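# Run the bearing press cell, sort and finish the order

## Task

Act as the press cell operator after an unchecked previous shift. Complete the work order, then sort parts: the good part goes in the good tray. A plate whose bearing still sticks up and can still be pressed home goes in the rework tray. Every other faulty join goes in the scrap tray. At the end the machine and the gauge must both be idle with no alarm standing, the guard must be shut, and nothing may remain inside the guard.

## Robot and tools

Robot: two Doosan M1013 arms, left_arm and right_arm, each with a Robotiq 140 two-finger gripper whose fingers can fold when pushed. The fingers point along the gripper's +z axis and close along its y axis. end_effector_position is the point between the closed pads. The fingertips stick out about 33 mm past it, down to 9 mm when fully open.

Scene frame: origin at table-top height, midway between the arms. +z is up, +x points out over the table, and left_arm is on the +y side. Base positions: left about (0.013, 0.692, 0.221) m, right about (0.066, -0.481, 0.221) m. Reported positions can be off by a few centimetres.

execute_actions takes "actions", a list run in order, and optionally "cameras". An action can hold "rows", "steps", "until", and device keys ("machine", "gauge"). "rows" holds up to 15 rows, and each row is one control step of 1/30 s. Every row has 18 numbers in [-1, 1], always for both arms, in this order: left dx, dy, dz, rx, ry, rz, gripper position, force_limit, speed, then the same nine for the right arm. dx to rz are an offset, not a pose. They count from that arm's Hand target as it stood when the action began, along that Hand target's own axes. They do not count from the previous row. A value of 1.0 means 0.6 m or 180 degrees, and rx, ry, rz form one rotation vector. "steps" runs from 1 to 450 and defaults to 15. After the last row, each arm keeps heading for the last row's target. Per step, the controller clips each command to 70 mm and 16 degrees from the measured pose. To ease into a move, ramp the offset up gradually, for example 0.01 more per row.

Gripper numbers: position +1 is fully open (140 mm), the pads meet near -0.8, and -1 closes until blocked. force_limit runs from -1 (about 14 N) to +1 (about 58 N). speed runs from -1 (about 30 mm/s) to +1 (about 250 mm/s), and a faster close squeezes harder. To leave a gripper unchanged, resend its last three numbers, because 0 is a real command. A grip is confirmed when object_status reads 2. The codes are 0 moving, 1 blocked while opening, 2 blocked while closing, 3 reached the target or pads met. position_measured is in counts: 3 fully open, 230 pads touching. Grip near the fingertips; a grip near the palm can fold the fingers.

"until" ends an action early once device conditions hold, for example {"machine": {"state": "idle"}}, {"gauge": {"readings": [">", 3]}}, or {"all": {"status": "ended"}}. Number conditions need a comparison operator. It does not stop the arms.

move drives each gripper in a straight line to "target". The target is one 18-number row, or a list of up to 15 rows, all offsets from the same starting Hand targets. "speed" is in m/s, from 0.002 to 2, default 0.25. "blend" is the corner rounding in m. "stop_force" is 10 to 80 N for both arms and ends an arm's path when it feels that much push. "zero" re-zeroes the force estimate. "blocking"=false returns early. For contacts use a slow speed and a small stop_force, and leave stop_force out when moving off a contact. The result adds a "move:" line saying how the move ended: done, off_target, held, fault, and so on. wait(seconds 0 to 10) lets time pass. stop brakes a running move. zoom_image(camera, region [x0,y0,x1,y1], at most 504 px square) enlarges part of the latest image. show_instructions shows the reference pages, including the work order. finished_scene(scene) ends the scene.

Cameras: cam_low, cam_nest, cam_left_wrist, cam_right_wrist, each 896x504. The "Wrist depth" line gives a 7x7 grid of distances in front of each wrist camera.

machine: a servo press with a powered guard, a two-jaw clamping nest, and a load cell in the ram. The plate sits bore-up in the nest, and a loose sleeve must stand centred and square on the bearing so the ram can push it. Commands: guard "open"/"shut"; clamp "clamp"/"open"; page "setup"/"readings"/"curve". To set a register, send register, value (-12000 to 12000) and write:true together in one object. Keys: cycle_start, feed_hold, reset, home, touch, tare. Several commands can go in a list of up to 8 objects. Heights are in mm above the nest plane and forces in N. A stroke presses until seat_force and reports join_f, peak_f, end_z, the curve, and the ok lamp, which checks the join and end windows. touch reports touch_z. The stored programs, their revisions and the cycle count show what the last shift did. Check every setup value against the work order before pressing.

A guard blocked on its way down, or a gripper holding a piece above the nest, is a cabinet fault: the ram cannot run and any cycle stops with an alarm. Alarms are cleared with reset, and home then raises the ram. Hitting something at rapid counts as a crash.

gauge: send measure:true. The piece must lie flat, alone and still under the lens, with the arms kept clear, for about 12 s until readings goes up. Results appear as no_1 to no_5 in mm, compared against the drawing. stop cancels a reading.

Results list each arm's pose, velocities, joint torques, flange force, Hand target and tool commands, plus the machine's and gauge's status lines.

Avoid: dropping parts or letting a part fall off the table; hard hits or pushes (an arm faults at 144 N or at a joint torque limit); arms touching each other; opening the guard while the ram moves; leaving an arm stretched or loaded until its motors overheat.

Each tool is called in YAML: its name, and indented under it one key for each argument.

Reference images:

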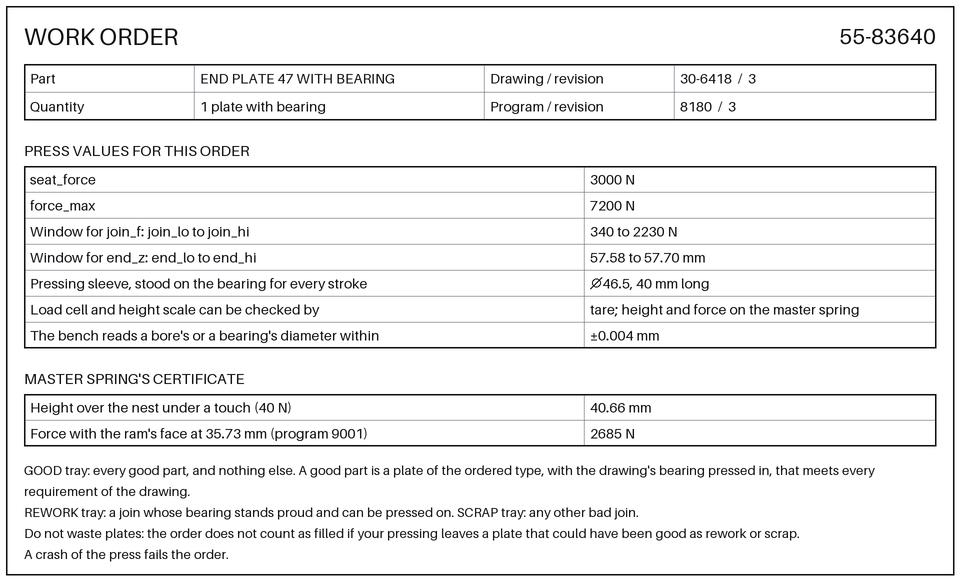

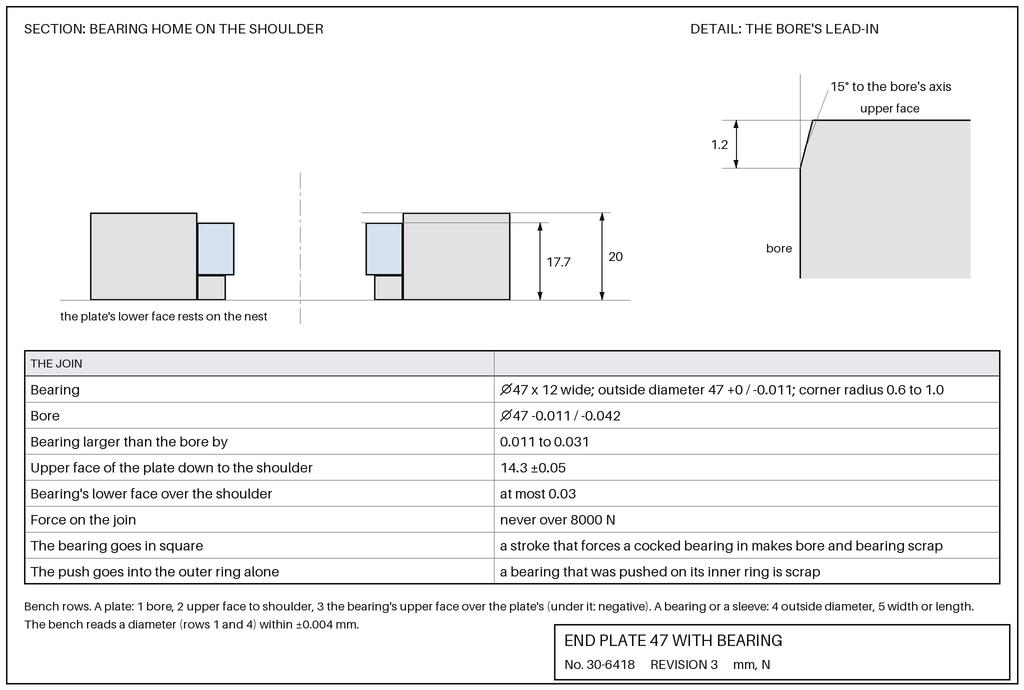

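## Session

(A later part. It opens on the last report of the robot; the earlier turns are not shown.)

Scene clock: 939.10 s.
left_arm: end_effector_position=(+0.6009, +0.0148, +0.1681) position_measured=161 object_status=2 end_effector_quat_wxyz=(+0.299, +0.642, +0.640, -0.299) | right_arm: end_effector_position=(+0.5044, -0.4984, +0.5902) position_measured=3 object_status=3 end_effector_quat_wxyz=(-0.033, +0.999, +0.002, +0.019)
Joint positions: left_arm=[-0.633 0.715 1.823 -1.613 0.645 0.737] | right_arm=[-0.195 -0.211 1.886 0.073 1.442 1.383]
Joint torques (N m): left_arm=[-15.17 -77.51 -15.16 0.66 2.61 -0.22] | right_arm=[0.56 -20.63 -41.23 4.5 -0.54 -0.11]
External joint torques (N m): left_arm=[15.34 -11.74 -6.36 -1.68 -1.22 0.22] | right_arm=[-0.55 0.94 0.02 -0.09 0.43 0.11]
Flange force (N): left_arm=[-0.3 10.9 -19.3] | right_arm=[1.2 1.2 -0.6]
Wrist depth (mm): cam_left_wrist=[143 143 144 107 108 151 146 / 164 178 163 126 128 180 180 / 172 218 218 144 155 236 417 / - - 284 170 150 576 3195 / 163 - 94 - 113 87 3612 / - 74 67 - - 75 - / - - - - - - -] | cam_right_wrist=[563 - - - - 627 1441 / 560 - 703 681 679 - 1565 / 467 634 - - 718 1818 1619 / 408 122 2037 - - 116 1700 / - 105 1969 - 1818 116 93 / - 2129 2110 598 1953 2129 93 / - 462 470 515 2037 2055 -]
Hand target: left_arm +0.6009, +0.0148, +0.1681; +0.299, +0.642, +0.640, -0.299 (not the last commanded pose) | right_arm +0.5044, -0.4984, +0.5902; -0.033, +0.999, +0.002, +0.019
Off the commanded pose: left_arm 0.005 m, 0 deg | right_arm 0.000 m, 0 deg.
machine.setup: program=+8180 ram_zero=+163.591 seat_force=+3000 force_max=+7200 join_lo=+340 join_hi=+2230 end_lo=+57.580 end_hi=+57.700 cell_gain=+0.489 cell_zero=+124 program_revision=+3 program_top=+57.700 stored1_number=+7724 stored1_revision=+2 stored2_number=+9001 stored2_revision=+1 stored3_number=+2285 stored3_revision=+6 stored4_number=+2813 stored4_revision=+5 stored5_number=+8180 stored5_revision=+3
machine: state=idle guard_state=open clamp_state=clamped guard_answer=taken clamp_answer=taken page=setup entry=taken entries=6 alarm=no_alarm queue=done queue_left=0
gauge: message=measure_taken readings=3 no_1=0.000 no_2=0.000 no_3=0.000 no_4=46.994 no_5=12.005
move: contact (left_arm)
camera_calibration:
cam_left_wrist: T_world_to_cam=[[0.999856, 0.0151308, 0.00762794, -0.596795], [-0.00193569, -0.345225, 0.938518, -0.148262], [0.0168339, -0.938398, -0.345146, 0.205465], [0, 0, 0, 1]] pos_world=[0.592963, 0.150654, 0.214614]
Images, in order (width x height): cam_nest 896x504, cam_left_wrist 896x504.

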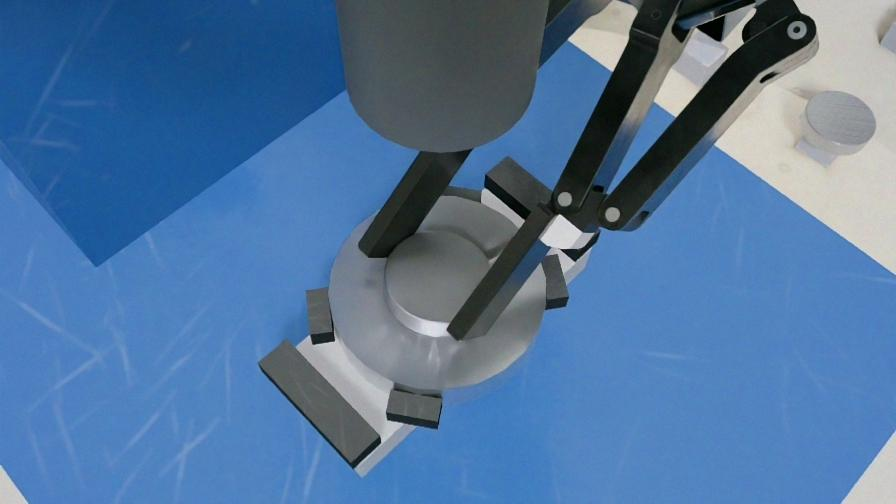

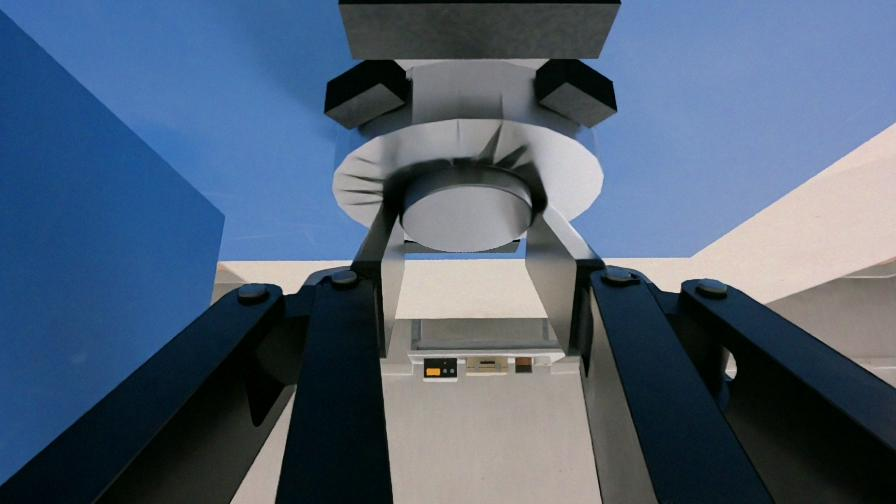

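move:
  target: [-0.0022,0,-0.0046,0,0,0,-1,-0.3,-1,0,0,0,0,0,0,1,1,1]
  speed: 0.01
  cameras: ["cam_nest","cam_left_wrist"]

zoom_image:
  camera: "cam_nest"
  region: [360, 190, 520, 350]

zoom_image:
  camera: "cam_left_wrist"
  region: [370, 110, 570, 270]

Scene clock: 951.77 s.
left_arm: end_effector_position=(+0.6009, +0.0161, +0.1708) position_measured=161 object_status=2 end_effector_quat_wxyz=(+0.299, +0.642, +0.640, -0.299) | right_arm: end_effector_position=(+0.5044, -0.4984, +0.5902) position_measured=3 object_status=3 end_effector_quat_wxyz=(-0.033, +0.999, +0.002, +0.019)
Joint positions: left_arm=[-0.632 0.71 1.824 -1.608 0.646 0.732] | right_arm=[-0.195 -0.211 1.886 0.073 1.442 1.383]
Joint torques (N m): left_arm=[-6.21 -91.77 -20.83 -0.72 2.76 -0.36] | right_arm=[0.7 -20.58 -41.34 4.52 -0.55 -0.08]
External joint torques (N m): left_arm=[6.39 2.3 -1.03 -0.3 -1.37 0.36] | right_arm=[-0.74 0.87 -0.09 -0.08 0.42 0.08]
Flange force (N): left_arm=[5.9 7.2 -0.1] | right_arm=[1.2 1.7 -0.9]
Wrist depth (mm): cam_left_wrist=[146 146 142 107 111 154 149 / - 181 173 127 132 184 184 / - 224 211 148 168 241 445 / 162 - 290 162 150 595 637 / 162 - 94 - 110 87 - / - 74 67 - - 75 - / - - - - - - -] | cam_right_wrist=[559 561 - - - 732 1459 / 586 622 - - - 685 1477 / 469 - 804 - 785 1505 1586 / 407 113 804 847 765 132 1630 / - 105 1921 807 1846 123 93 / - 2091 2073 611 1937 1937 93 / - 458 476 510 2091 2129 -]
Hand target: left_arm +0.6009, +0.0161, +0.1709; +0.299, +0.642, +0.640, -0.299 | right_arm +0.5044, -0.4984, +0.5902; -0.033, +0.999, +0.002, +0.019
Off the commanded pose: left_arm 0.000 m, 0 deg | right_arm 0.000 m, 0 deg.
machine.setup: program=+8180 ram_zero=+163.591 seat_force=+3000 force_max=+7200 join_lo=+340 join_hi=+2230 end_lo=+57.580 end_hi=+57.700 cell_gain=+0.489 cell_zero=+124 program_revision=+3 program_top=+57.700 stored1_number=+7724 stored1_revision=+2 stored2_number=+9001 stored2_revision=+1 stored3_number=+2285 stored3_revision=+6 stored4_number=+2813 stored4_revision=+5 stored5_number=+8180 stored5_revision=+3
machine: state=idle guard_state=open clamp_state=clamped guard_answer=taken clamp_answer=taken page=setup entry=taken entries=6 alarm=no_alarm queue=done queue_left=0
gauge: message=measure_taken readings=3 no_1=0.000 no_2=0.000 no_3=0.000 no_4=46.994 no_5=12.005
move: done
camera_calibration:
cam_left_wrist: T_world_to_cam=[[0.999856, 0.0151308, 0.00762794, -0.596833], [-0.00193569, -0.345225, 0.938518, -0.150381], [0.0168339, -0.938398, -0.345146, 0.207523], [0, 0, 0, 1]] pos_world=[0.592963, 0.151854, 0.217314]
Images, in order (width x height): cam_nest 896x504, cam_left_wrist 896x504.

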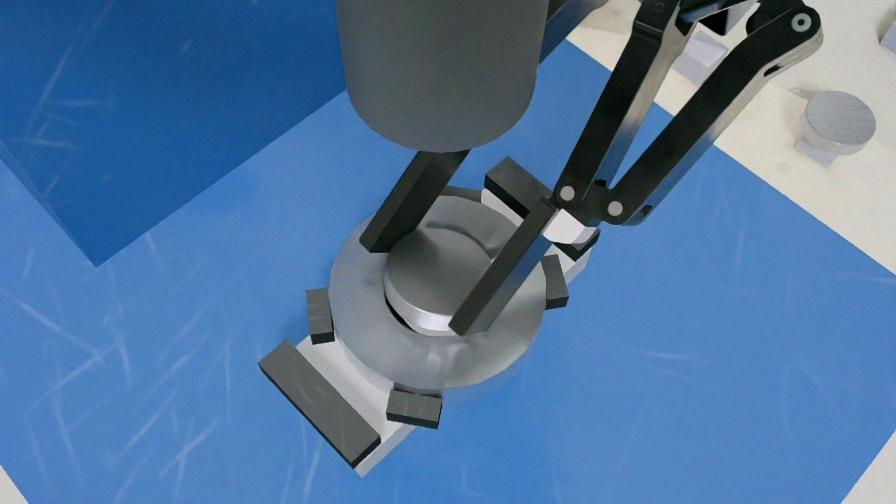

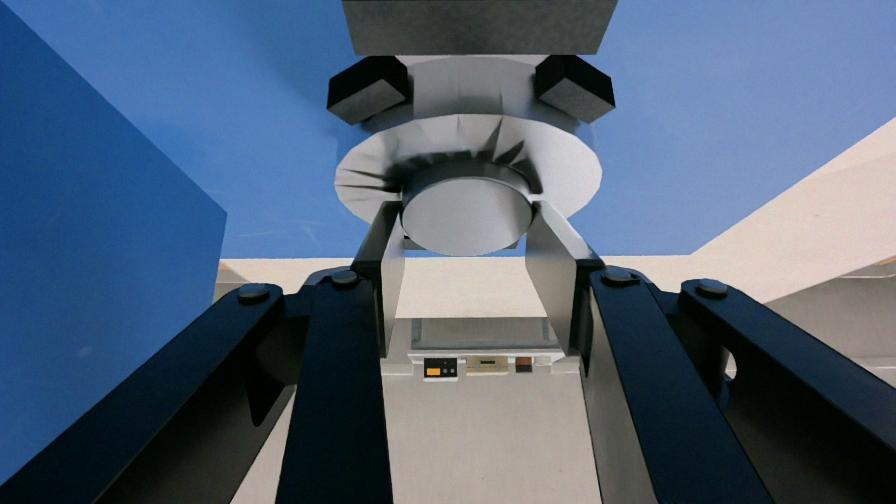

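Scaled by 3.150.

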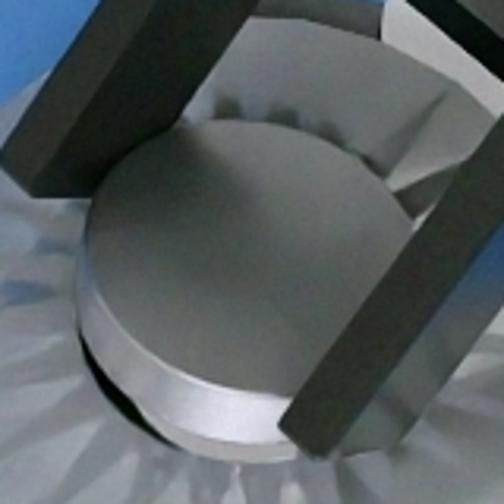

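Scaled by 2.520.

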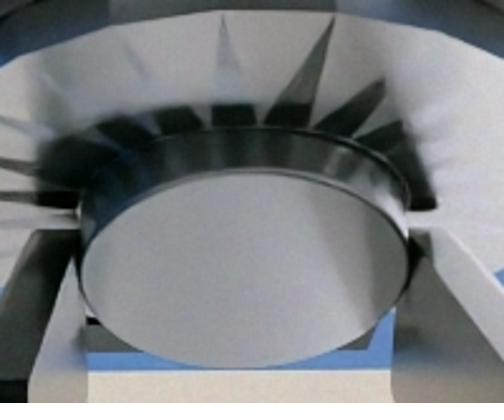

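move:
  target: [-0.0102,0,-0.0086,0,0,0,-1,-0.3,-1,0,0,0,0,0,0,1,1,1]
  speed: 0.02
  cameras: ["cam_nest","cam_left_wrist"]

zoom_image:
  camera: "cam_nest"
  region: [310, 150, 570, 410]

zoom_image:
  camera: "cam_left_wrist"
  region: [370, 110, 570, 270]

Scene clock: 976.67 s.
left_arm: end_effector_position=(+0.6008, +0.0161, +0.1788) position_measured=161 object_status=2 end_effector_quat_wxyz=(+0.299, +0.642, +0.640, -0.299) | right_arm: end_effector_position=(+0.5044, -0.4984, +0.5902) position_measured=3 object_status=3 end_effector_quat_wxyz=(-0.033, +0.999, +0.002, +0.019)
Joint positions: left_arm=[-0.632 0.699 1.824 -1.593 0.645 0.714] | right_arm=[-0.195 -0.211 1.886 0.073 1.442 1.383]
Joint torques (N m): left_arm=[-5.25 -89.92 -23.53 -1.18 1.94 -0.2] | right_arm=[0.89 -20.68 -41.26 4.51 -0.53 -0.07]
External joint torques (N m): left_arm=[5.59 1.39 1.5 0.19 -0.59 0.2] | right_arm=[-0.91 0.9 -0.08 -0.09 0.4 0.07]
Flange force (N): left_arm=[6.1 3.0 -4.0] | right_arm=[1.1 2.1 -0.8]
Wrist depth (mm): cam_left_wrist=[150 157 152 128 132 159 159 / 163 194 186 133 147 196 188 / - 224 239 155 186 257 465 / - 220 139 163 138 - 606 / - 89 94 - 110 87 - / - 74 67 3040 - 75 - / - - - 3323 - - -] | cam_right_wrist=[557 585 669 - - - 1390 / 330 - 699 - - - 1505 / 429 598 - - 727 1876 1545 / 412 122 826 - 818 133 1653 / - 105 1876 - 1921 123 93 / - 2073 2110 609 2003 1969 93 / - 462 477 517 2037 2110 -]
Hand target: left_arm +0.6009, +0.0161, +0.1789; +0.299, +0.642, +0.640, -0.299 | right_arm +0.5044, -0.4984, +0.5902; -0.033, +0.999, +0.002, +0.019
Off the commanded pose: left_arm 0.000 m, 0 deg | right_arm 0.000 m, 0 deg.
machine.setup: program=+8180 ram_zero=+163.591 seat_force=+3000 force_max=+7200 join_lo=+340 join_hi=+2230 end_lo=+57.580 end_hi=+57.700 cell_gain=+0.489 cell_zero=+124 program_revision=+3 program_top=+57.700 stored1_number=+7724 stored1_revision=+2 stored2_number=+9001 stored2_revision=+1 stored3_number=+2285 stored3_revision=+6 stored4_number=+2813 stored4_revision=+5 stored5_number=+8180 stored5_revision=+3
machine: state=idle guard_state=open clamp_state=clamped guard_answer=taken clamp_answer=taken page=setup entry=taken entries=6 alarm=no_alarm queue=done queue_left=0
gauge: message=measure_taken readings=3 no_1=0.000 no_2=0.000 no_3=0.000 no_4=46.994 no_5=12.005
move: done
camera_calibration:
cam_left_wrist: T_world_to_cam=[[0.999856, 0.0151301, 0.00762848, -0.596896], [-0.00193487, -0.345313, 0.938485, -0.157835], [0.0168336, -0.938366, -0.345234, 0.210393], [0, 0, 0, 1]] pos_world=[0.592963, 0.151954, 0.225314]
Images, in order (width x height): cam_nest 896x504, cam_left_wrist 896x504.

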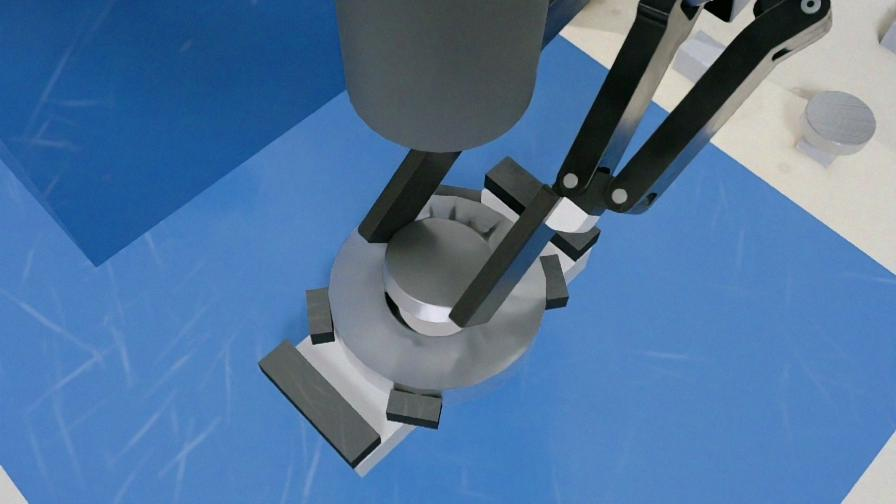

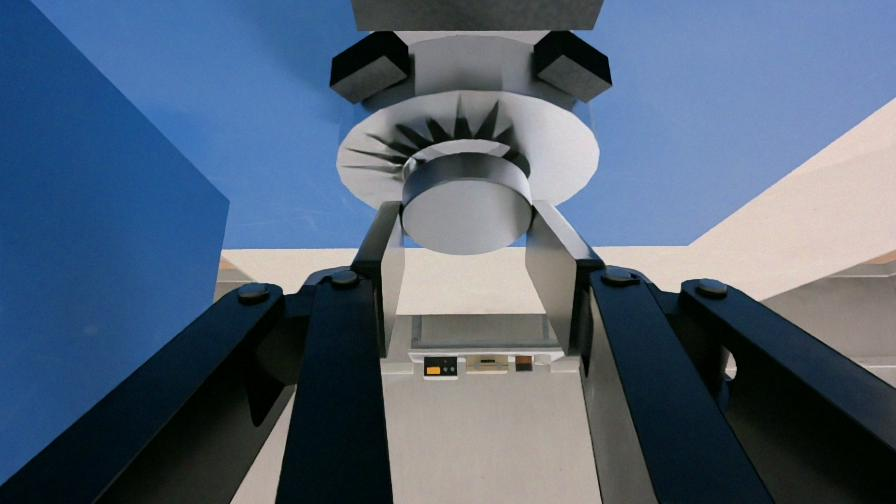

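Scaled by 1.938.

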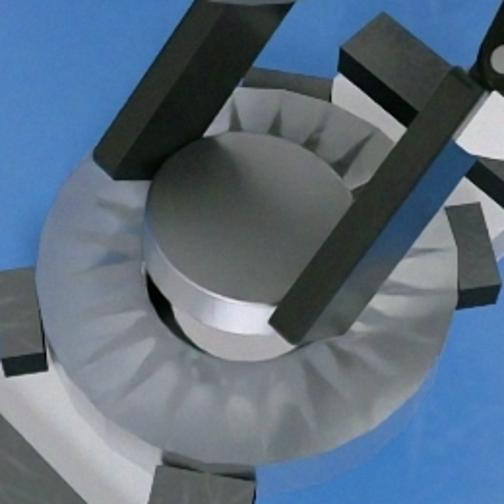

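Scaled by 2.520.

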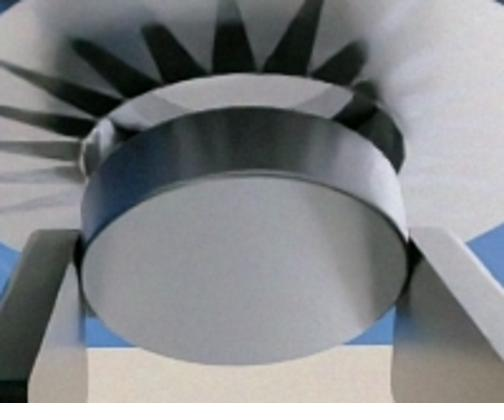

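move:
  target:
    - [-0.033,0,-0.028,0,0,0,-1,-0.3,-1,0,0,0,0,0,0,1,1,1]
    - [0.1287,0,-0.2207,0,0,0,-1,-0.3,-1,0,0,0,0,0,0,1,1,1]
    - [0.1797,0,-0.1778,0,0,0,-1,-0.3,-1,0,0,0,0,0,0,1,1,1]
  speed: 0.12
  blend: [0.008,0.01,0]
  cameras: ["cam_nest","cam_left_wrist"]

move:
  target: [0.0447,0,0.0375,0,0,0,-1,-0.3,-1,0,0,0,0,0,0,1,1,1]
  speed: 0.01
  stop_force: 10
  cameras: ["cam_left_wrist"]

Scene clock: 993.67 s.
left_arm: end_effector_position=(+0.6012, +0.1672, +0.1650) position_measured=161 object_status=2 end_effector_quat_wxyz=(+0.299, +0.642, +0.640, -0.299) | right_arm: end_effector_position=(+0.5044, -0.4984, +0.5902) position_measured=3 object_status=3 end_effector_quat_wxyz=(-0.033, +0.999, +0.002, +0.019)
Joint positions: left_arm=[-0.446 0.65 1.983 -1.567 0.746 0.884] | right_arm=[-0.195 -0.211 1.886 0.073 1.442 1.383]
Joint torques (N m): left_arm=[-5.19 -82.04 -18.52 -1.07 2.22 -0.28] | right_arm=[0.9 -20.63 -41.41 4.52 -0.52 -0.11]
External joint torques (N m): left_arm=[5.29 1.69 0.9 0.19 -0.62 0.28] | right_arm=[-0.97 0.99 0.1 -0.11 0.4 0.1]
Flange force (N): left_arm=[7.0 3.1 -3.7] | right_arm=[1.0 2.2 -0.5]
Wrist depth (mm): cam_left_wrist=[150 152 152 152 153 153 153 / 171 172 174 175 175 175 175 / 221 222 226 155 216 230 231 / - 253 275 171 138 305 683 / - - 94 325 110 87 - / - 74 67 3835 - 75 - / - - - 3612 - - -] | cam_right_wrist=[568 574 679 675 656 - 1441 / 578 615 - - 675 681 1515 / 410 642 - - 662 1818 1597 / 409 122 818 - 727 132 1676 / - 105 1937 826 1846 116 93 / - 2168 2073 606 1986 2003 93 / - 462 476 515 2055 2091 -]
Hand target: left_arm +0.6012, +0.1672, +0.1649; +0.299, +0.642, +0.640, -0.299 | right_arm +0.5044, -0.4984, +0.5902; -0.033, +0.999, +0.002, +0.019
Off the commanded pose: left_arm 0.000 m, 0 deg | right_arm 0.000 m, 0 deg.
machine.setup: program=+8180 ram_zero=+163.591 seat_force=+3000 force_max=+7200 join_lo=+340 join_hi=+2230 end_lo=+57.580 end_hi=+57.700 cell_gain=+0.489 cell_zero=+124 program_revision=+3 program_top=+57.700 stored1_number=+7724 stored1_revision=+2 stored2_number=+9001 stored2_revision=+1 stored3_number=+2285 stored3_revision=+6 stored4_number=+2813 stored4_revision=+5 stored5_number=+8180 stored5_revision=+3
machine: state=idle guard_state=open clamp_state=clamped guard_answer=taken clamp_answer=taken page=setup entry=taken entries=6 alarm=no_alarm queue=done queue_left=0
gauge: message=measure_taken readings=3 no_1=0.000 no_2=0.000 no_3=0.000 no_4=46.994 no_5=12.005
move: done
camera_calibration:
cam_left_wrist: T_world_to_cam=[[0.999856, 0.0151308, 0.00762794, -0.599475], [-0.00193569, -0.345225, 0.938518, -0.0927736], [0.0168339, -0.938398, -0.345146, 0.347306], [0, 0, 0, 1]] pos_world=[0.593363, 0.302954, 0.211514]
Images, in order (width x height): cam_nest 896x504, cam_left_wrist 896x504.

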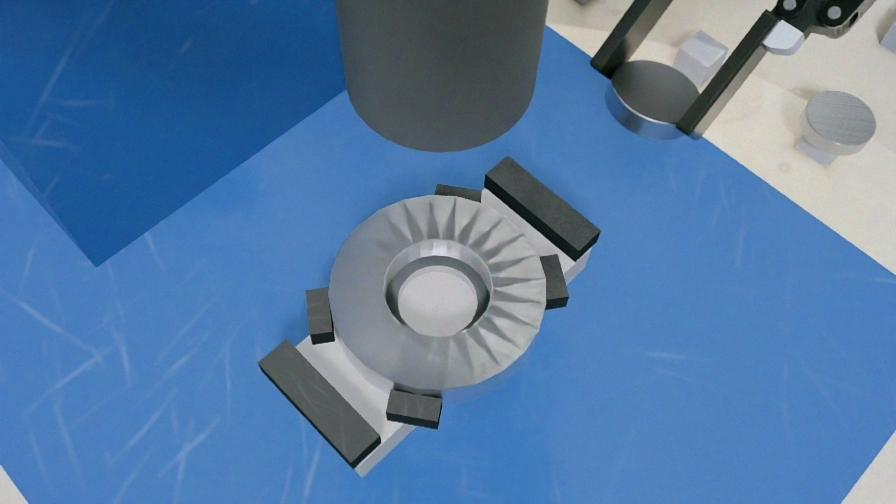

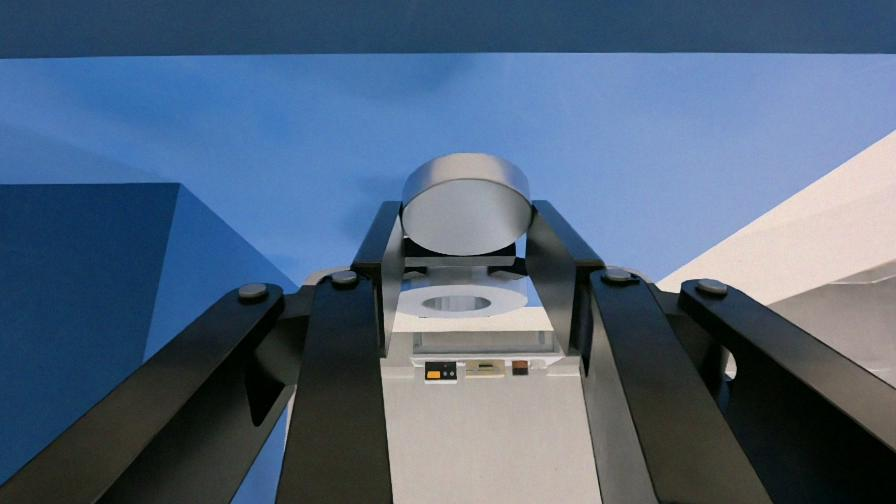

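Scene clock: 997.87 s.
left_arm: end_effector_position=(+0.6013, +0.1672, +0.1301) position_measured=161 object_status=2 end_effector_quat_wxyz=(+0.299, +0.642, +0.640, -0.299) | right_arm: end_effector_position=(+0.5044, -0.4984, +0.5902) position_measured=3 object_status=3 end_effector_quat_wxyz=(-0.033, +0.999, +0.002, +0.019)
Joint positions: left_arm=[-0.446 0.705 1.982 -1.624 0.747 0.962] | right_arm=[-0.195 -0.211 1.886 0.073 1.442 1.383]
Joint torques (N m): left_arm=[-6.22 -74.52 -14.9 -0.79 -0.53 -0.26] | right_arm=[0.87 -20.4 -41.32 4.5 -0.53 -0.1]
External joint torques (N m): left_arm=[6.58 -8.07 -0.76 -0.11 2.23 0.26] | right_arm=[-0.96 0.62 -0.14 -0.07 0.4 0.1]
Flange force (N): left_arm=[-1.0 0.4 -17.1] | right_arm=[0.7 2.1 -1.0]
Wrist depth (mm): cam_left_wrist=[150 148 150 150 150 151 151 / 142 140 140 140 143 141 141 / 154 154 155 145 157 158 159 / 201 205 190 225 150 227 230 / - - 94 233 113 87 - / - 74 67 3323 - 75 - / - - - - - - -] | cam_right_wrist=[578 589 697 - - - 1424 / 579 594 683 - 705 679 1515 / 427 637 804 755 - 734 1565 / 396 122 801 - - 132 1688 / - 105 1921 930 1832 124 93 / - 2188 2073 598 1891 1906 93 / - 460 473 517 1969 2129 -]
Hand target: left_arm +0.6013, +0.1672, +0.1301; +0.299, +0.642, +0.640, -0.299 | right_arm +0.5044, -0.4984, +0.5902; -0.033, +0.999, +0.002, +0.019
Off the commanded pose: left_arm 0.000 m, 0 deg | right_arm 0.000 m, 0 deg.
machine.setup: program=+8180 ram_zero=+163.591 seat_force=+3000 force_max=+7200 join_lo=+340 join_hi=+2230 end_lo=+57.580 end_hi=+57.700 cell_gain=+0.489 cell_zero=+124 program_revision=+3 program_top=+57.700 stored1_number=+7724 stored1_revision=+2 stored2_number=+9001 stored2_revision=+1 stored3_number=+2285 stored3_revision=+6 stored4_number=+2813 stored4_revision=+5 stored5_number=+8180 stored5_revision=+3
machine: state=idle guard_state=open clamp_state=clamped guard_answer=taken clamp_answer=taken page=setup entry=taken entries=6 alarm=no_alarm queue=done queue_left=0
gauge: message=measure_taken readings=3 no_1=0.000 no_2=0.000 no_3=0.000 no_4=46.994 no_5=12.005
move: contact (left_arm)
camera_calibration:
cam_left_wrist: T_world_to_cam=[[0.999856, 0.0150973, 0.0077194, -0.599214], [-0.00203526, -0.345106, 0.938562, -0.0599104], [0.0168338, -0.938442, -0.345025, 0.335218], [0, 0, 0, 1]] pos_world=[0.593363, 0.302954, 0.176514]
Images, in order (width x height): cam_left_wrist 896x504.

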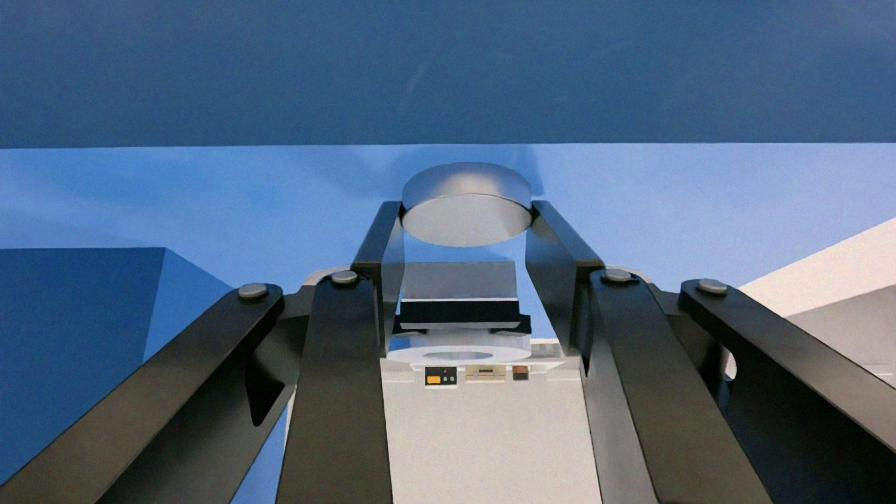

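move:
  target:
    - [-0.0958,0,-0.0804,0,0,0,-1,-0.3,-1,0,0,0,0,0,0,1,1,1]
    - [-0.2555,0,0.1098,0,0,0,-1,-0.3,-1,0,0,0,0,0,0,1,1,1]
    - [-0.2177,0,0.1415,0,0,0,-1,-0.3,-1,0,0,0,0,0,0,1,1,1]
  speed: [0.12,0.12,0.06]
  blend: [0.01,0.008,0]

move:
  target: [0.0102,0,0.0086,0,0,0,-1,-0.3,-1,0,0,0,0,0,0,1,1,1]
  speed: 0.006
  stop_force: 10
  cameras: ["cam_nest","cam_left_wrist"]

zoom_image:
  camera: "cam_nest"
  region: [360, 190, 520, 350]

zoom_image:
  camera: "cam_left_wrist"
  region: [370, 110, 570, 270]

Scene clock: 1018.07 s.
left_arm: end_effector_position=(+0.6009, +0.0182, +0.1756) position_measured=161 object_status=2 end_effector_quat_wxyz=(+0.299, +0.642, +0.640, -0.299) | right_arm: end_effector_position=(+0.5044, -0.4984, +0.5902) position_measured=3 object_status=3 end_effector_quat_wxyz=(-0.033, +0.999, +0.002, +0.019)
Joint positions: left_arm=[-0.63 0.703 1.827 -1.599 0.647 0.724] | right_arm=[-0.195 -0.211 1.886 0.073 1.442 1.383]
Joint torques (N m): left_arm=[-5.18 -91.22 -22.81 -1.37 2.18 -0.27] | right_arm=[0.87 -20.47 -41.32 4.51 -0.51 -0.13]
External joint torques (N m): left_arm=[5.47 2.25 0.75 0.36 -0.81 0.27] | right_arm=[-0.94 0.82 0.06 -0.09 0.39 0.13]
Flange force (N): left_arm=[5.8 5.0 -2.2] | right_arm=[0.8 2.0 -0.6]
Wrist depth (mm): cam_left_wrist=[152 152 153 113 127 155 155 / 171 189 181 133 142 192 192 / - 218 233 149 179 250 400 / 163 237 300 161 150 - 666 / - - 94 1061 110 87 2967 / - 74 67 - - 75 - / - - - - - - -] | cam_right_wrist=[560 589 653 - - - 1390 / 532 - 710 689 - 1653 1505 / 469 619 - 767 736 1576 1586 / 410 122 812 - - 133 1664 / - 105 1986 - 1818 123 93 / - 2129 2055 604 2003 1832 93 / - 458 475 515 2110 2129 -]
Hand target: left_arm +0.6009, +0.0181, +0.1755; +0.299, +0.642, +0.640, -0.299 | right_arm +0.5044, -0.4984, +0.5902; -0.033, +0.999, +0.002, +0.019
Off the commanded pose: left_arm 0.000 m, 0 deg | right_arm 0.000 m, 0 deg.
machine.setup: program=+8180 ram_zero=+163.591 seat_force=+3000 force_max=+7200 join_lo=+340 join_hi=+2230 end_lo=+57.580 end_hi=+57.700 cell_gain=+0.489 cell_zero=+124 program_revision=+3 program_top=+57.700 stored1_number=+7724 stored1_revision=+2 stored2_number=+9001 stored2_revision=+1 stored3_number=+2285 stored3_revision=+6 stored4_number=+2813 stored4_revision=+5 stored5_number=+8180 stored5_revision=+3
machine: state=idle guard_state=open clamp_state=clamped guard_answer=taken clamp_answer=taken page=setup entry=taken entries=6 alarm=no_alarm queue=done queue_left=0
gauge: message=measure_taken readings=3 no_1=0.000 no_2=0.000 no_3=0.000 no_4=46.994 no_5=12.005
move: done

Scene clock: 1019.80 s.
left_arm: end_effector_position=(+0.6009, +0.0180, +0.1691) position_measured=161 object_status=2 end_effector_quat_wxyz=(+0.299, +0.642, +0.640, -0.299) | right_arm: end_effector_position=(+0.5044, -0.4984, +0.5902) position_measured=3 object_status=3 end_effector_quat_wxyz=(-0.033, +0.999, +0.002, +0.019)
Joint positions: left_arm=[-0.63 0.712 1.827 -1.612 0.647 0.739] | right_arm=[-0.195 -0.211 1.886 0.073 1.442 1.383]
Joint torques (N m): left_arm=[-1.89 -78.71 -13.11 1.01 -1 -0.23] | right_arm=[0.73 -20.48 -41.35 4.53 -0.53 -0.1]
External joint torques (N m): left_arm=[2.31 -10.31 -8.25 -2.01 2.39 0.23] | right_arm=[-0.78 0.85 0.04 -0.11 0.41 0.09]
Flange force (N): left_arm=[-7.9 5.1 -6.2] | right_arm=[0.9 1.7 -0.6]
Wrist depth (mm): cam_left_wrist=[144 145 140 109 109 153 146 / - 179 172 128 130 182 182 / 164 219 221 145 155 238 230 / - 220 286 177 150 292 - / 163 95 94 2709 110 87 3776 / - 74 67 2967 - 75 - / - - - - - - -] | cam_right_wrist=[564 578 647 664 - 620 1441 / 555 - 718 - - 691 1505 / 471 564 - 748 - 736 1515 / 411 122 809 - - 133 1653 / - 105 1876 850 1861 116 93 / - 2055 2168 604 1969 1937 93 / - 458 473 513 2091 2073 -]
Hand target: left_arm +0.6009, +0.0181, +0.1691; +0.299, +0.642, +0.640, -0.299 (not the last commanded pose) | right_arm +0.5044, -0.4984, +0.5902; -0.033, +0.999, +0.002, +0.019
Off the commanded pose: left_arm 0.002 m, 0 deg | right_arm 0.000 m, 0 deg.
machine.setup: program=+8180 ram_zero=+163.591 seat_force=+3000 force_max=+7200 join_lo=+340 join_hi=+2230 end_lo=+57.580 end_hi=+57.700 cell_gain=+0.489 cell_zero=+124 program_revision=+3 program_top=+57.700 stored1_number=+7724 stored1_revision=+2 stored2_number=+9001 stored2_revision=+1 stored3_number=+2285 stored3_revision=+6 stored4_number=+2813 stored4_revision=+5 stored5_number=+8180 stored5_revision=+3
machine: state=idle guard_state=open clamp_state=clamped guard_answer=taken clamp_answer=taken page=setup entry=taken entries=6 alarm=no_alarm queue=done queue_left=0
gauge: message=measure_taken readings=3 no_1=0.000 no_2=0.000 no_3=0.000 no_4=46.994 no_5=12.005
move: contact (left_arm)
camera_calibration:
cam_left_wrist: T_world_to_cam=[[0.999856, 0.0150992, 0.00771723, -0.596864], [-0.00203574, -0.344929, 0.938627, -0.148011], [0.0168344, -0.938507, -0.344849, 0.208731], [0, 0, 0, 1]] pos_world=[0.592963, 0.153854, 0.215514]
Images, in order (width x height): cam_nest 896x504, cam_left_wrist 896x504.

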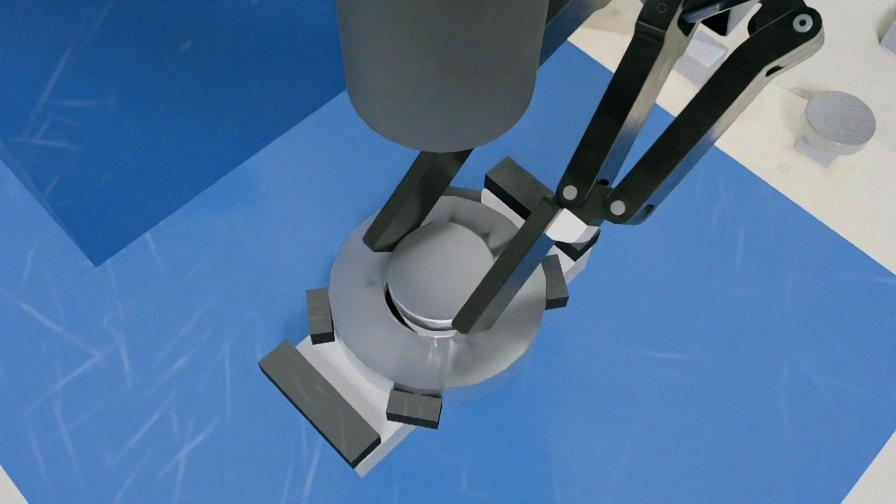

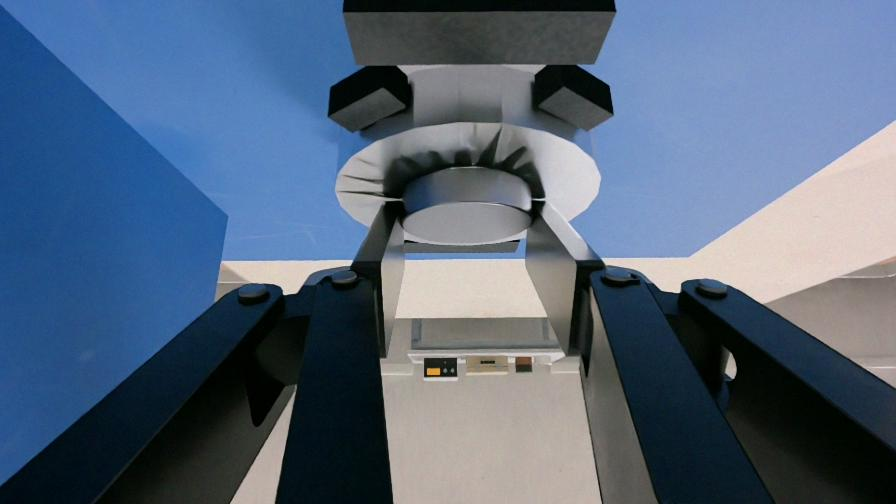

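Scaled by 3.150.

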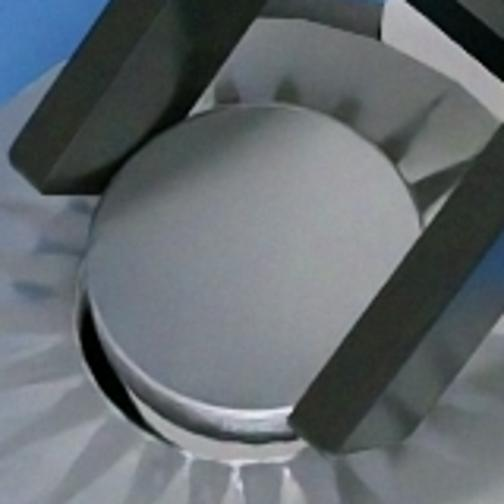

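Scaled by 2.520.

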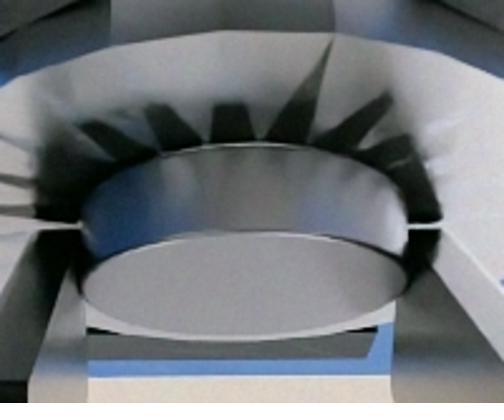

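move:
  target:
    - [-0.0051,0,-0.0043,0,0,0,-1,-0.3,-1,0,0,0,0,0,0,1,1,1]
    - [-0.0072,0,-0.0021,0,0,0,-1,-0.3,-1,0,0,0,0,0,0,1,1,1]
  speed: 0.02

move:
  target: [0.0102,0,0.0086,0,0,0,-1,-0.3,-1,0,0,0,0,0,0,1,1,1]
  speed: 0.005
  stop_force: 10
  cameras: ["cam_nest","cam_left_wrist"]

zoom_image:
  camera: "cam_nest"
  region: [360, 190, 520, 350]

zoom_image:
  camera: "cam_left_wrist"
  region: [370, 110, 570, 270]

Scene clock: 1029.60 s.
left_arm: end_effector_position=(+0.6009, +0.0164, +0.1732) position_measured=161 object_status=2 end_effector_quat_wxyz=(+0.299, +0.642, +0.640, -0.299) | right_arm: end_effector_position=(+0.5044, -0.4984, +0.5902) position_measured=3 object_status=3 end_effector_quat_wxyz=(-0.033, +0.999, +0.002, +0.019)
Joint positions: left_arm=[-0.631 0.707 1.825 -1.604 0.646 0.728] | right_arm=[-0.195 -0.211 1.886 0.073 1.442 1.383]
Joint torques (N m): left_arm=[-6.17 -90.71 -23.64 -1.3 1.88 -0.26] | right_arm=[1.01 -20.42 -41.24 4.51 -0.51 -0.12]
External joint torques (N m): left_arm=[6.72 1.68 1.96 0.32 -0.51 0.26] | right_arm=[-1.11 0.79 -0.03 -0.09 0.39 0.12]
Flange force (N): left_arm=[7.5 3.6 -5.2] | right_arm=[0.8 2.4 -0.8]
Wrist depth (mm): cam_left_wrist=[149 149 150 110 125 152 158 / 162 185 178 129 134 187 188 / - 226 215 145 163 246 453 / 163 - 295 160 150 328 598 / 171 - 94 2167 110 87 - / - 74 67 - - 75 - / - - - - - - -] | cam_right_wrist=[557 568 712 637 - - 1424 / 535 635 - - 693 669 1496 / 471 578 748 - 714 725 1565 / 413 122 775 - - 132 1653 / - 105 1790 777 1906 123 93 / - 2168 2129 606 1937 1937 93 / - 462 476 518 2091 2129 -]
Hand target: left_arm +0.6009, +0.0163, +0.1732; +0.299, +0.642, +0.640, -0.299 | right_arm +0.5044, -0.4984, +0.5902; -0.033, +0.999, +0.002, +0.019
Off the commanded pose: left_arm 0.000 m, 0 deg | right_arm 0.000 m, 0 deg.
machine.setup: program=+8180 ram_zero=+163.591 seat_force=+3000 force_max=+7200 join_lo=+340 join_hi=+2230 end_lo=+57.580 end_hi=+57.700 cell_gain=+0.489 cell_zero=+124 program_revision=+3 program_top=+57.700 stored1_number=+7724 stored1_revision=+2 stored2_number=+9001 stored2_revision=+1 stored3_number=+2285 stored3_revision=+6 stored4_number=+2813 stored4_revision=+5 stored5_number=+8180 stored5_revision=+3
machine: state=idle guard_state=open clamp_state=clamped guard_answer=taken clamp_answer=taken page=setup entry=taken entries=6 alarm=no_alarm queue=done queue_left=0
gauge: message=measure_taken readings=3 no_1=0.000 no_2=0.000 no_3=0.000 no_4=46.994 no_5=12.005
move: done

Scene clock: 1031.27 s.
left_arm: end_effector_position=(+0.6009, +0.0162, +0.1680) position_measured=161 object_status=2 end_effector_quat_wxyz=(+0.299, +0.642, +0.640, -0.299) | right_arm: end_effector_position=(+0.5044, -0.4984, +0.5902) position_measured=3 object_status=3 end_effector_quat_wxyz=(-0.033, +0.999, +0.002, +0.019)
Joint positions: left_arm=[-0.632 0.714 1.824 -1.614 0.646 0.74] | right_arm=[-0.195 -0.211 1.886 0.073 1.442 1.383]
Joint torques (N m): left_arm=[-5.63 -79.43 -13.13 1.05 0.34 -0.2] | right_arm=[0.65 -20.68 -41.34 4.53 -0.53 -0.11]
External joint torques (N m): left_arm=[5.87 -10.2 -8.72 -2.09 1.06 0.2] | right_arm=[-0.71 1.02 0.01 -0.1 0.4 0.11]
Flange force (N): left_arm=[-6.3 8.4 -7.8] | right_arm=[1.3 1.6 -0.6]
Wrist depth (mm): cam_left_wrist=[- 143 144 108 108 151 146 / 163 177 169 126 129 180 181 / - 217 219 143 163 236 417 / - - 283 180 150 592 609 / 163 - 95 3612 110 87 2397 / - 74 67 3237 - 75 - / - - - - - - -] | cam_right_wrist=[563 592 - - - 588 1441 / 547 614 - - - - 1525 / 490 601 - - - 1597 1586 / 410 122 2020 - - 132 1619 / - 98 1969 953 1876 123 93 / - 2148 2055 601 1921 1921 93 / - 459 480 509 2091 2037 -]
Hand target: left_arm +0.6009, +0.0162, +0.1680; +0.299, +0.642, +0.640, -0.299 (not the last commanded pose) | right_arm +0.5044, -0.4984, +0.5902; -0.033, +0.999, +0.002, +0.019
Off the commanded pose: left_arm 0.003 m, 0 deg | right_arm 0.000 m, 0 deg.
machine.setup: program=+8180 ram_zero=+163.591 seat_force=+3000 force_max=+7200 join_lo=+340 join_hi=+2230 end_lo=+57.580 end_hi=+57.700 cell_gain=+0.489 cell_zero=+124 program_revision=+3 program_top=+57.700 stored1_number=+7724 stored1_revision=+2 stored2_number=+9001 stored2_revision=+1 stored3_number=+2285 stored3_revision=+6 stored4_number=+2813 stored4_revision=+5 stored5_number=+8180 stored5_revision=+3
machine: state=idle guard_state=open clamp_state=clamped guard_answer=taken clamp_answer=taken page=setup entry=taken entries=6 alarm=no_alarm queue=done queue_left=0
gauge: message=measure_taken readings=3 no_1=0.000 no_2=0.000 no_3=0.000 no_4=46.994 no_5=12.005
move: contact (left_arm)
camera_calibration:
cam_left_wrist: T_world_to_cam=[[0.999856, 0.0150998, 0.00771471, -0.596926], [-0.00203532, -0.344809, 0.938671, -0.147662], [0.0168338, -0.938551, -0.344729, 0.206548], [0, 0, 0, 1]] pos_world=[0.593063, 0.151954, 0.214414]
Images, in order (width x height): cam_nest 896x504, cam_left_wrist 896x504.

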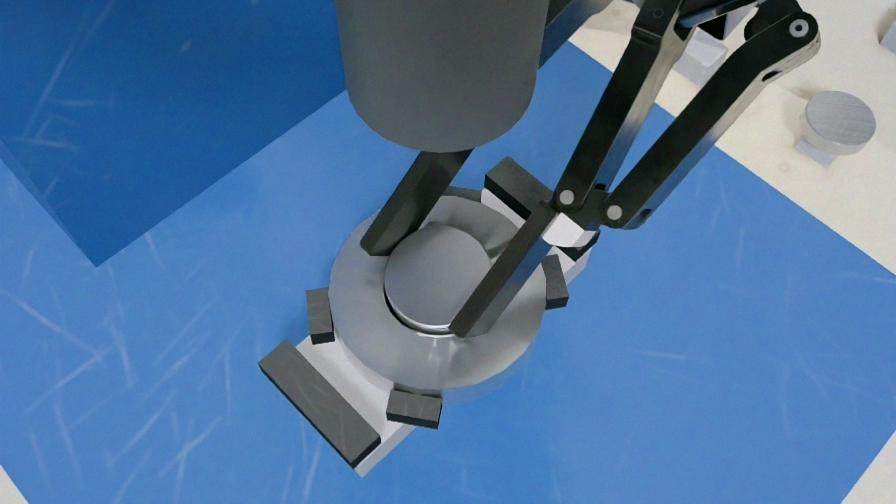

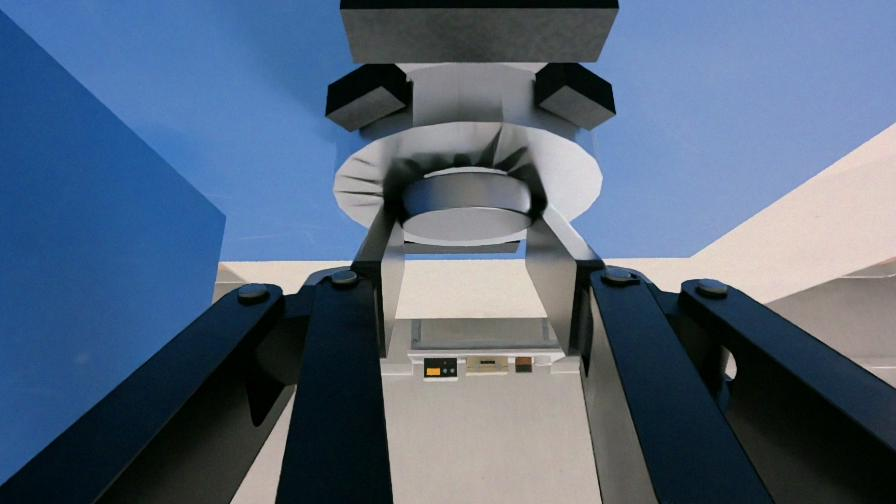

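Scaled by 3.150.

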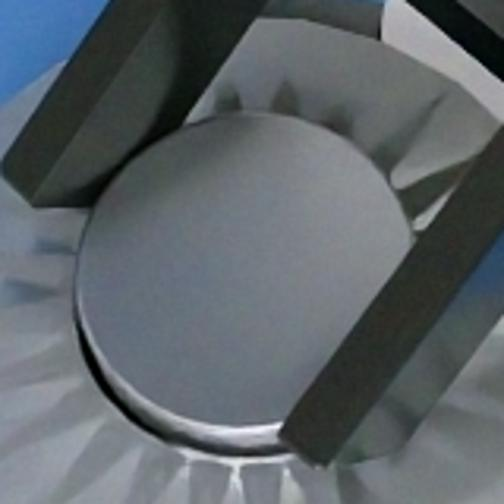

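Scaled by 2.520.

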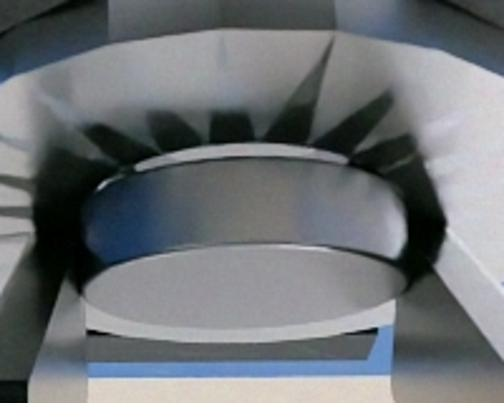

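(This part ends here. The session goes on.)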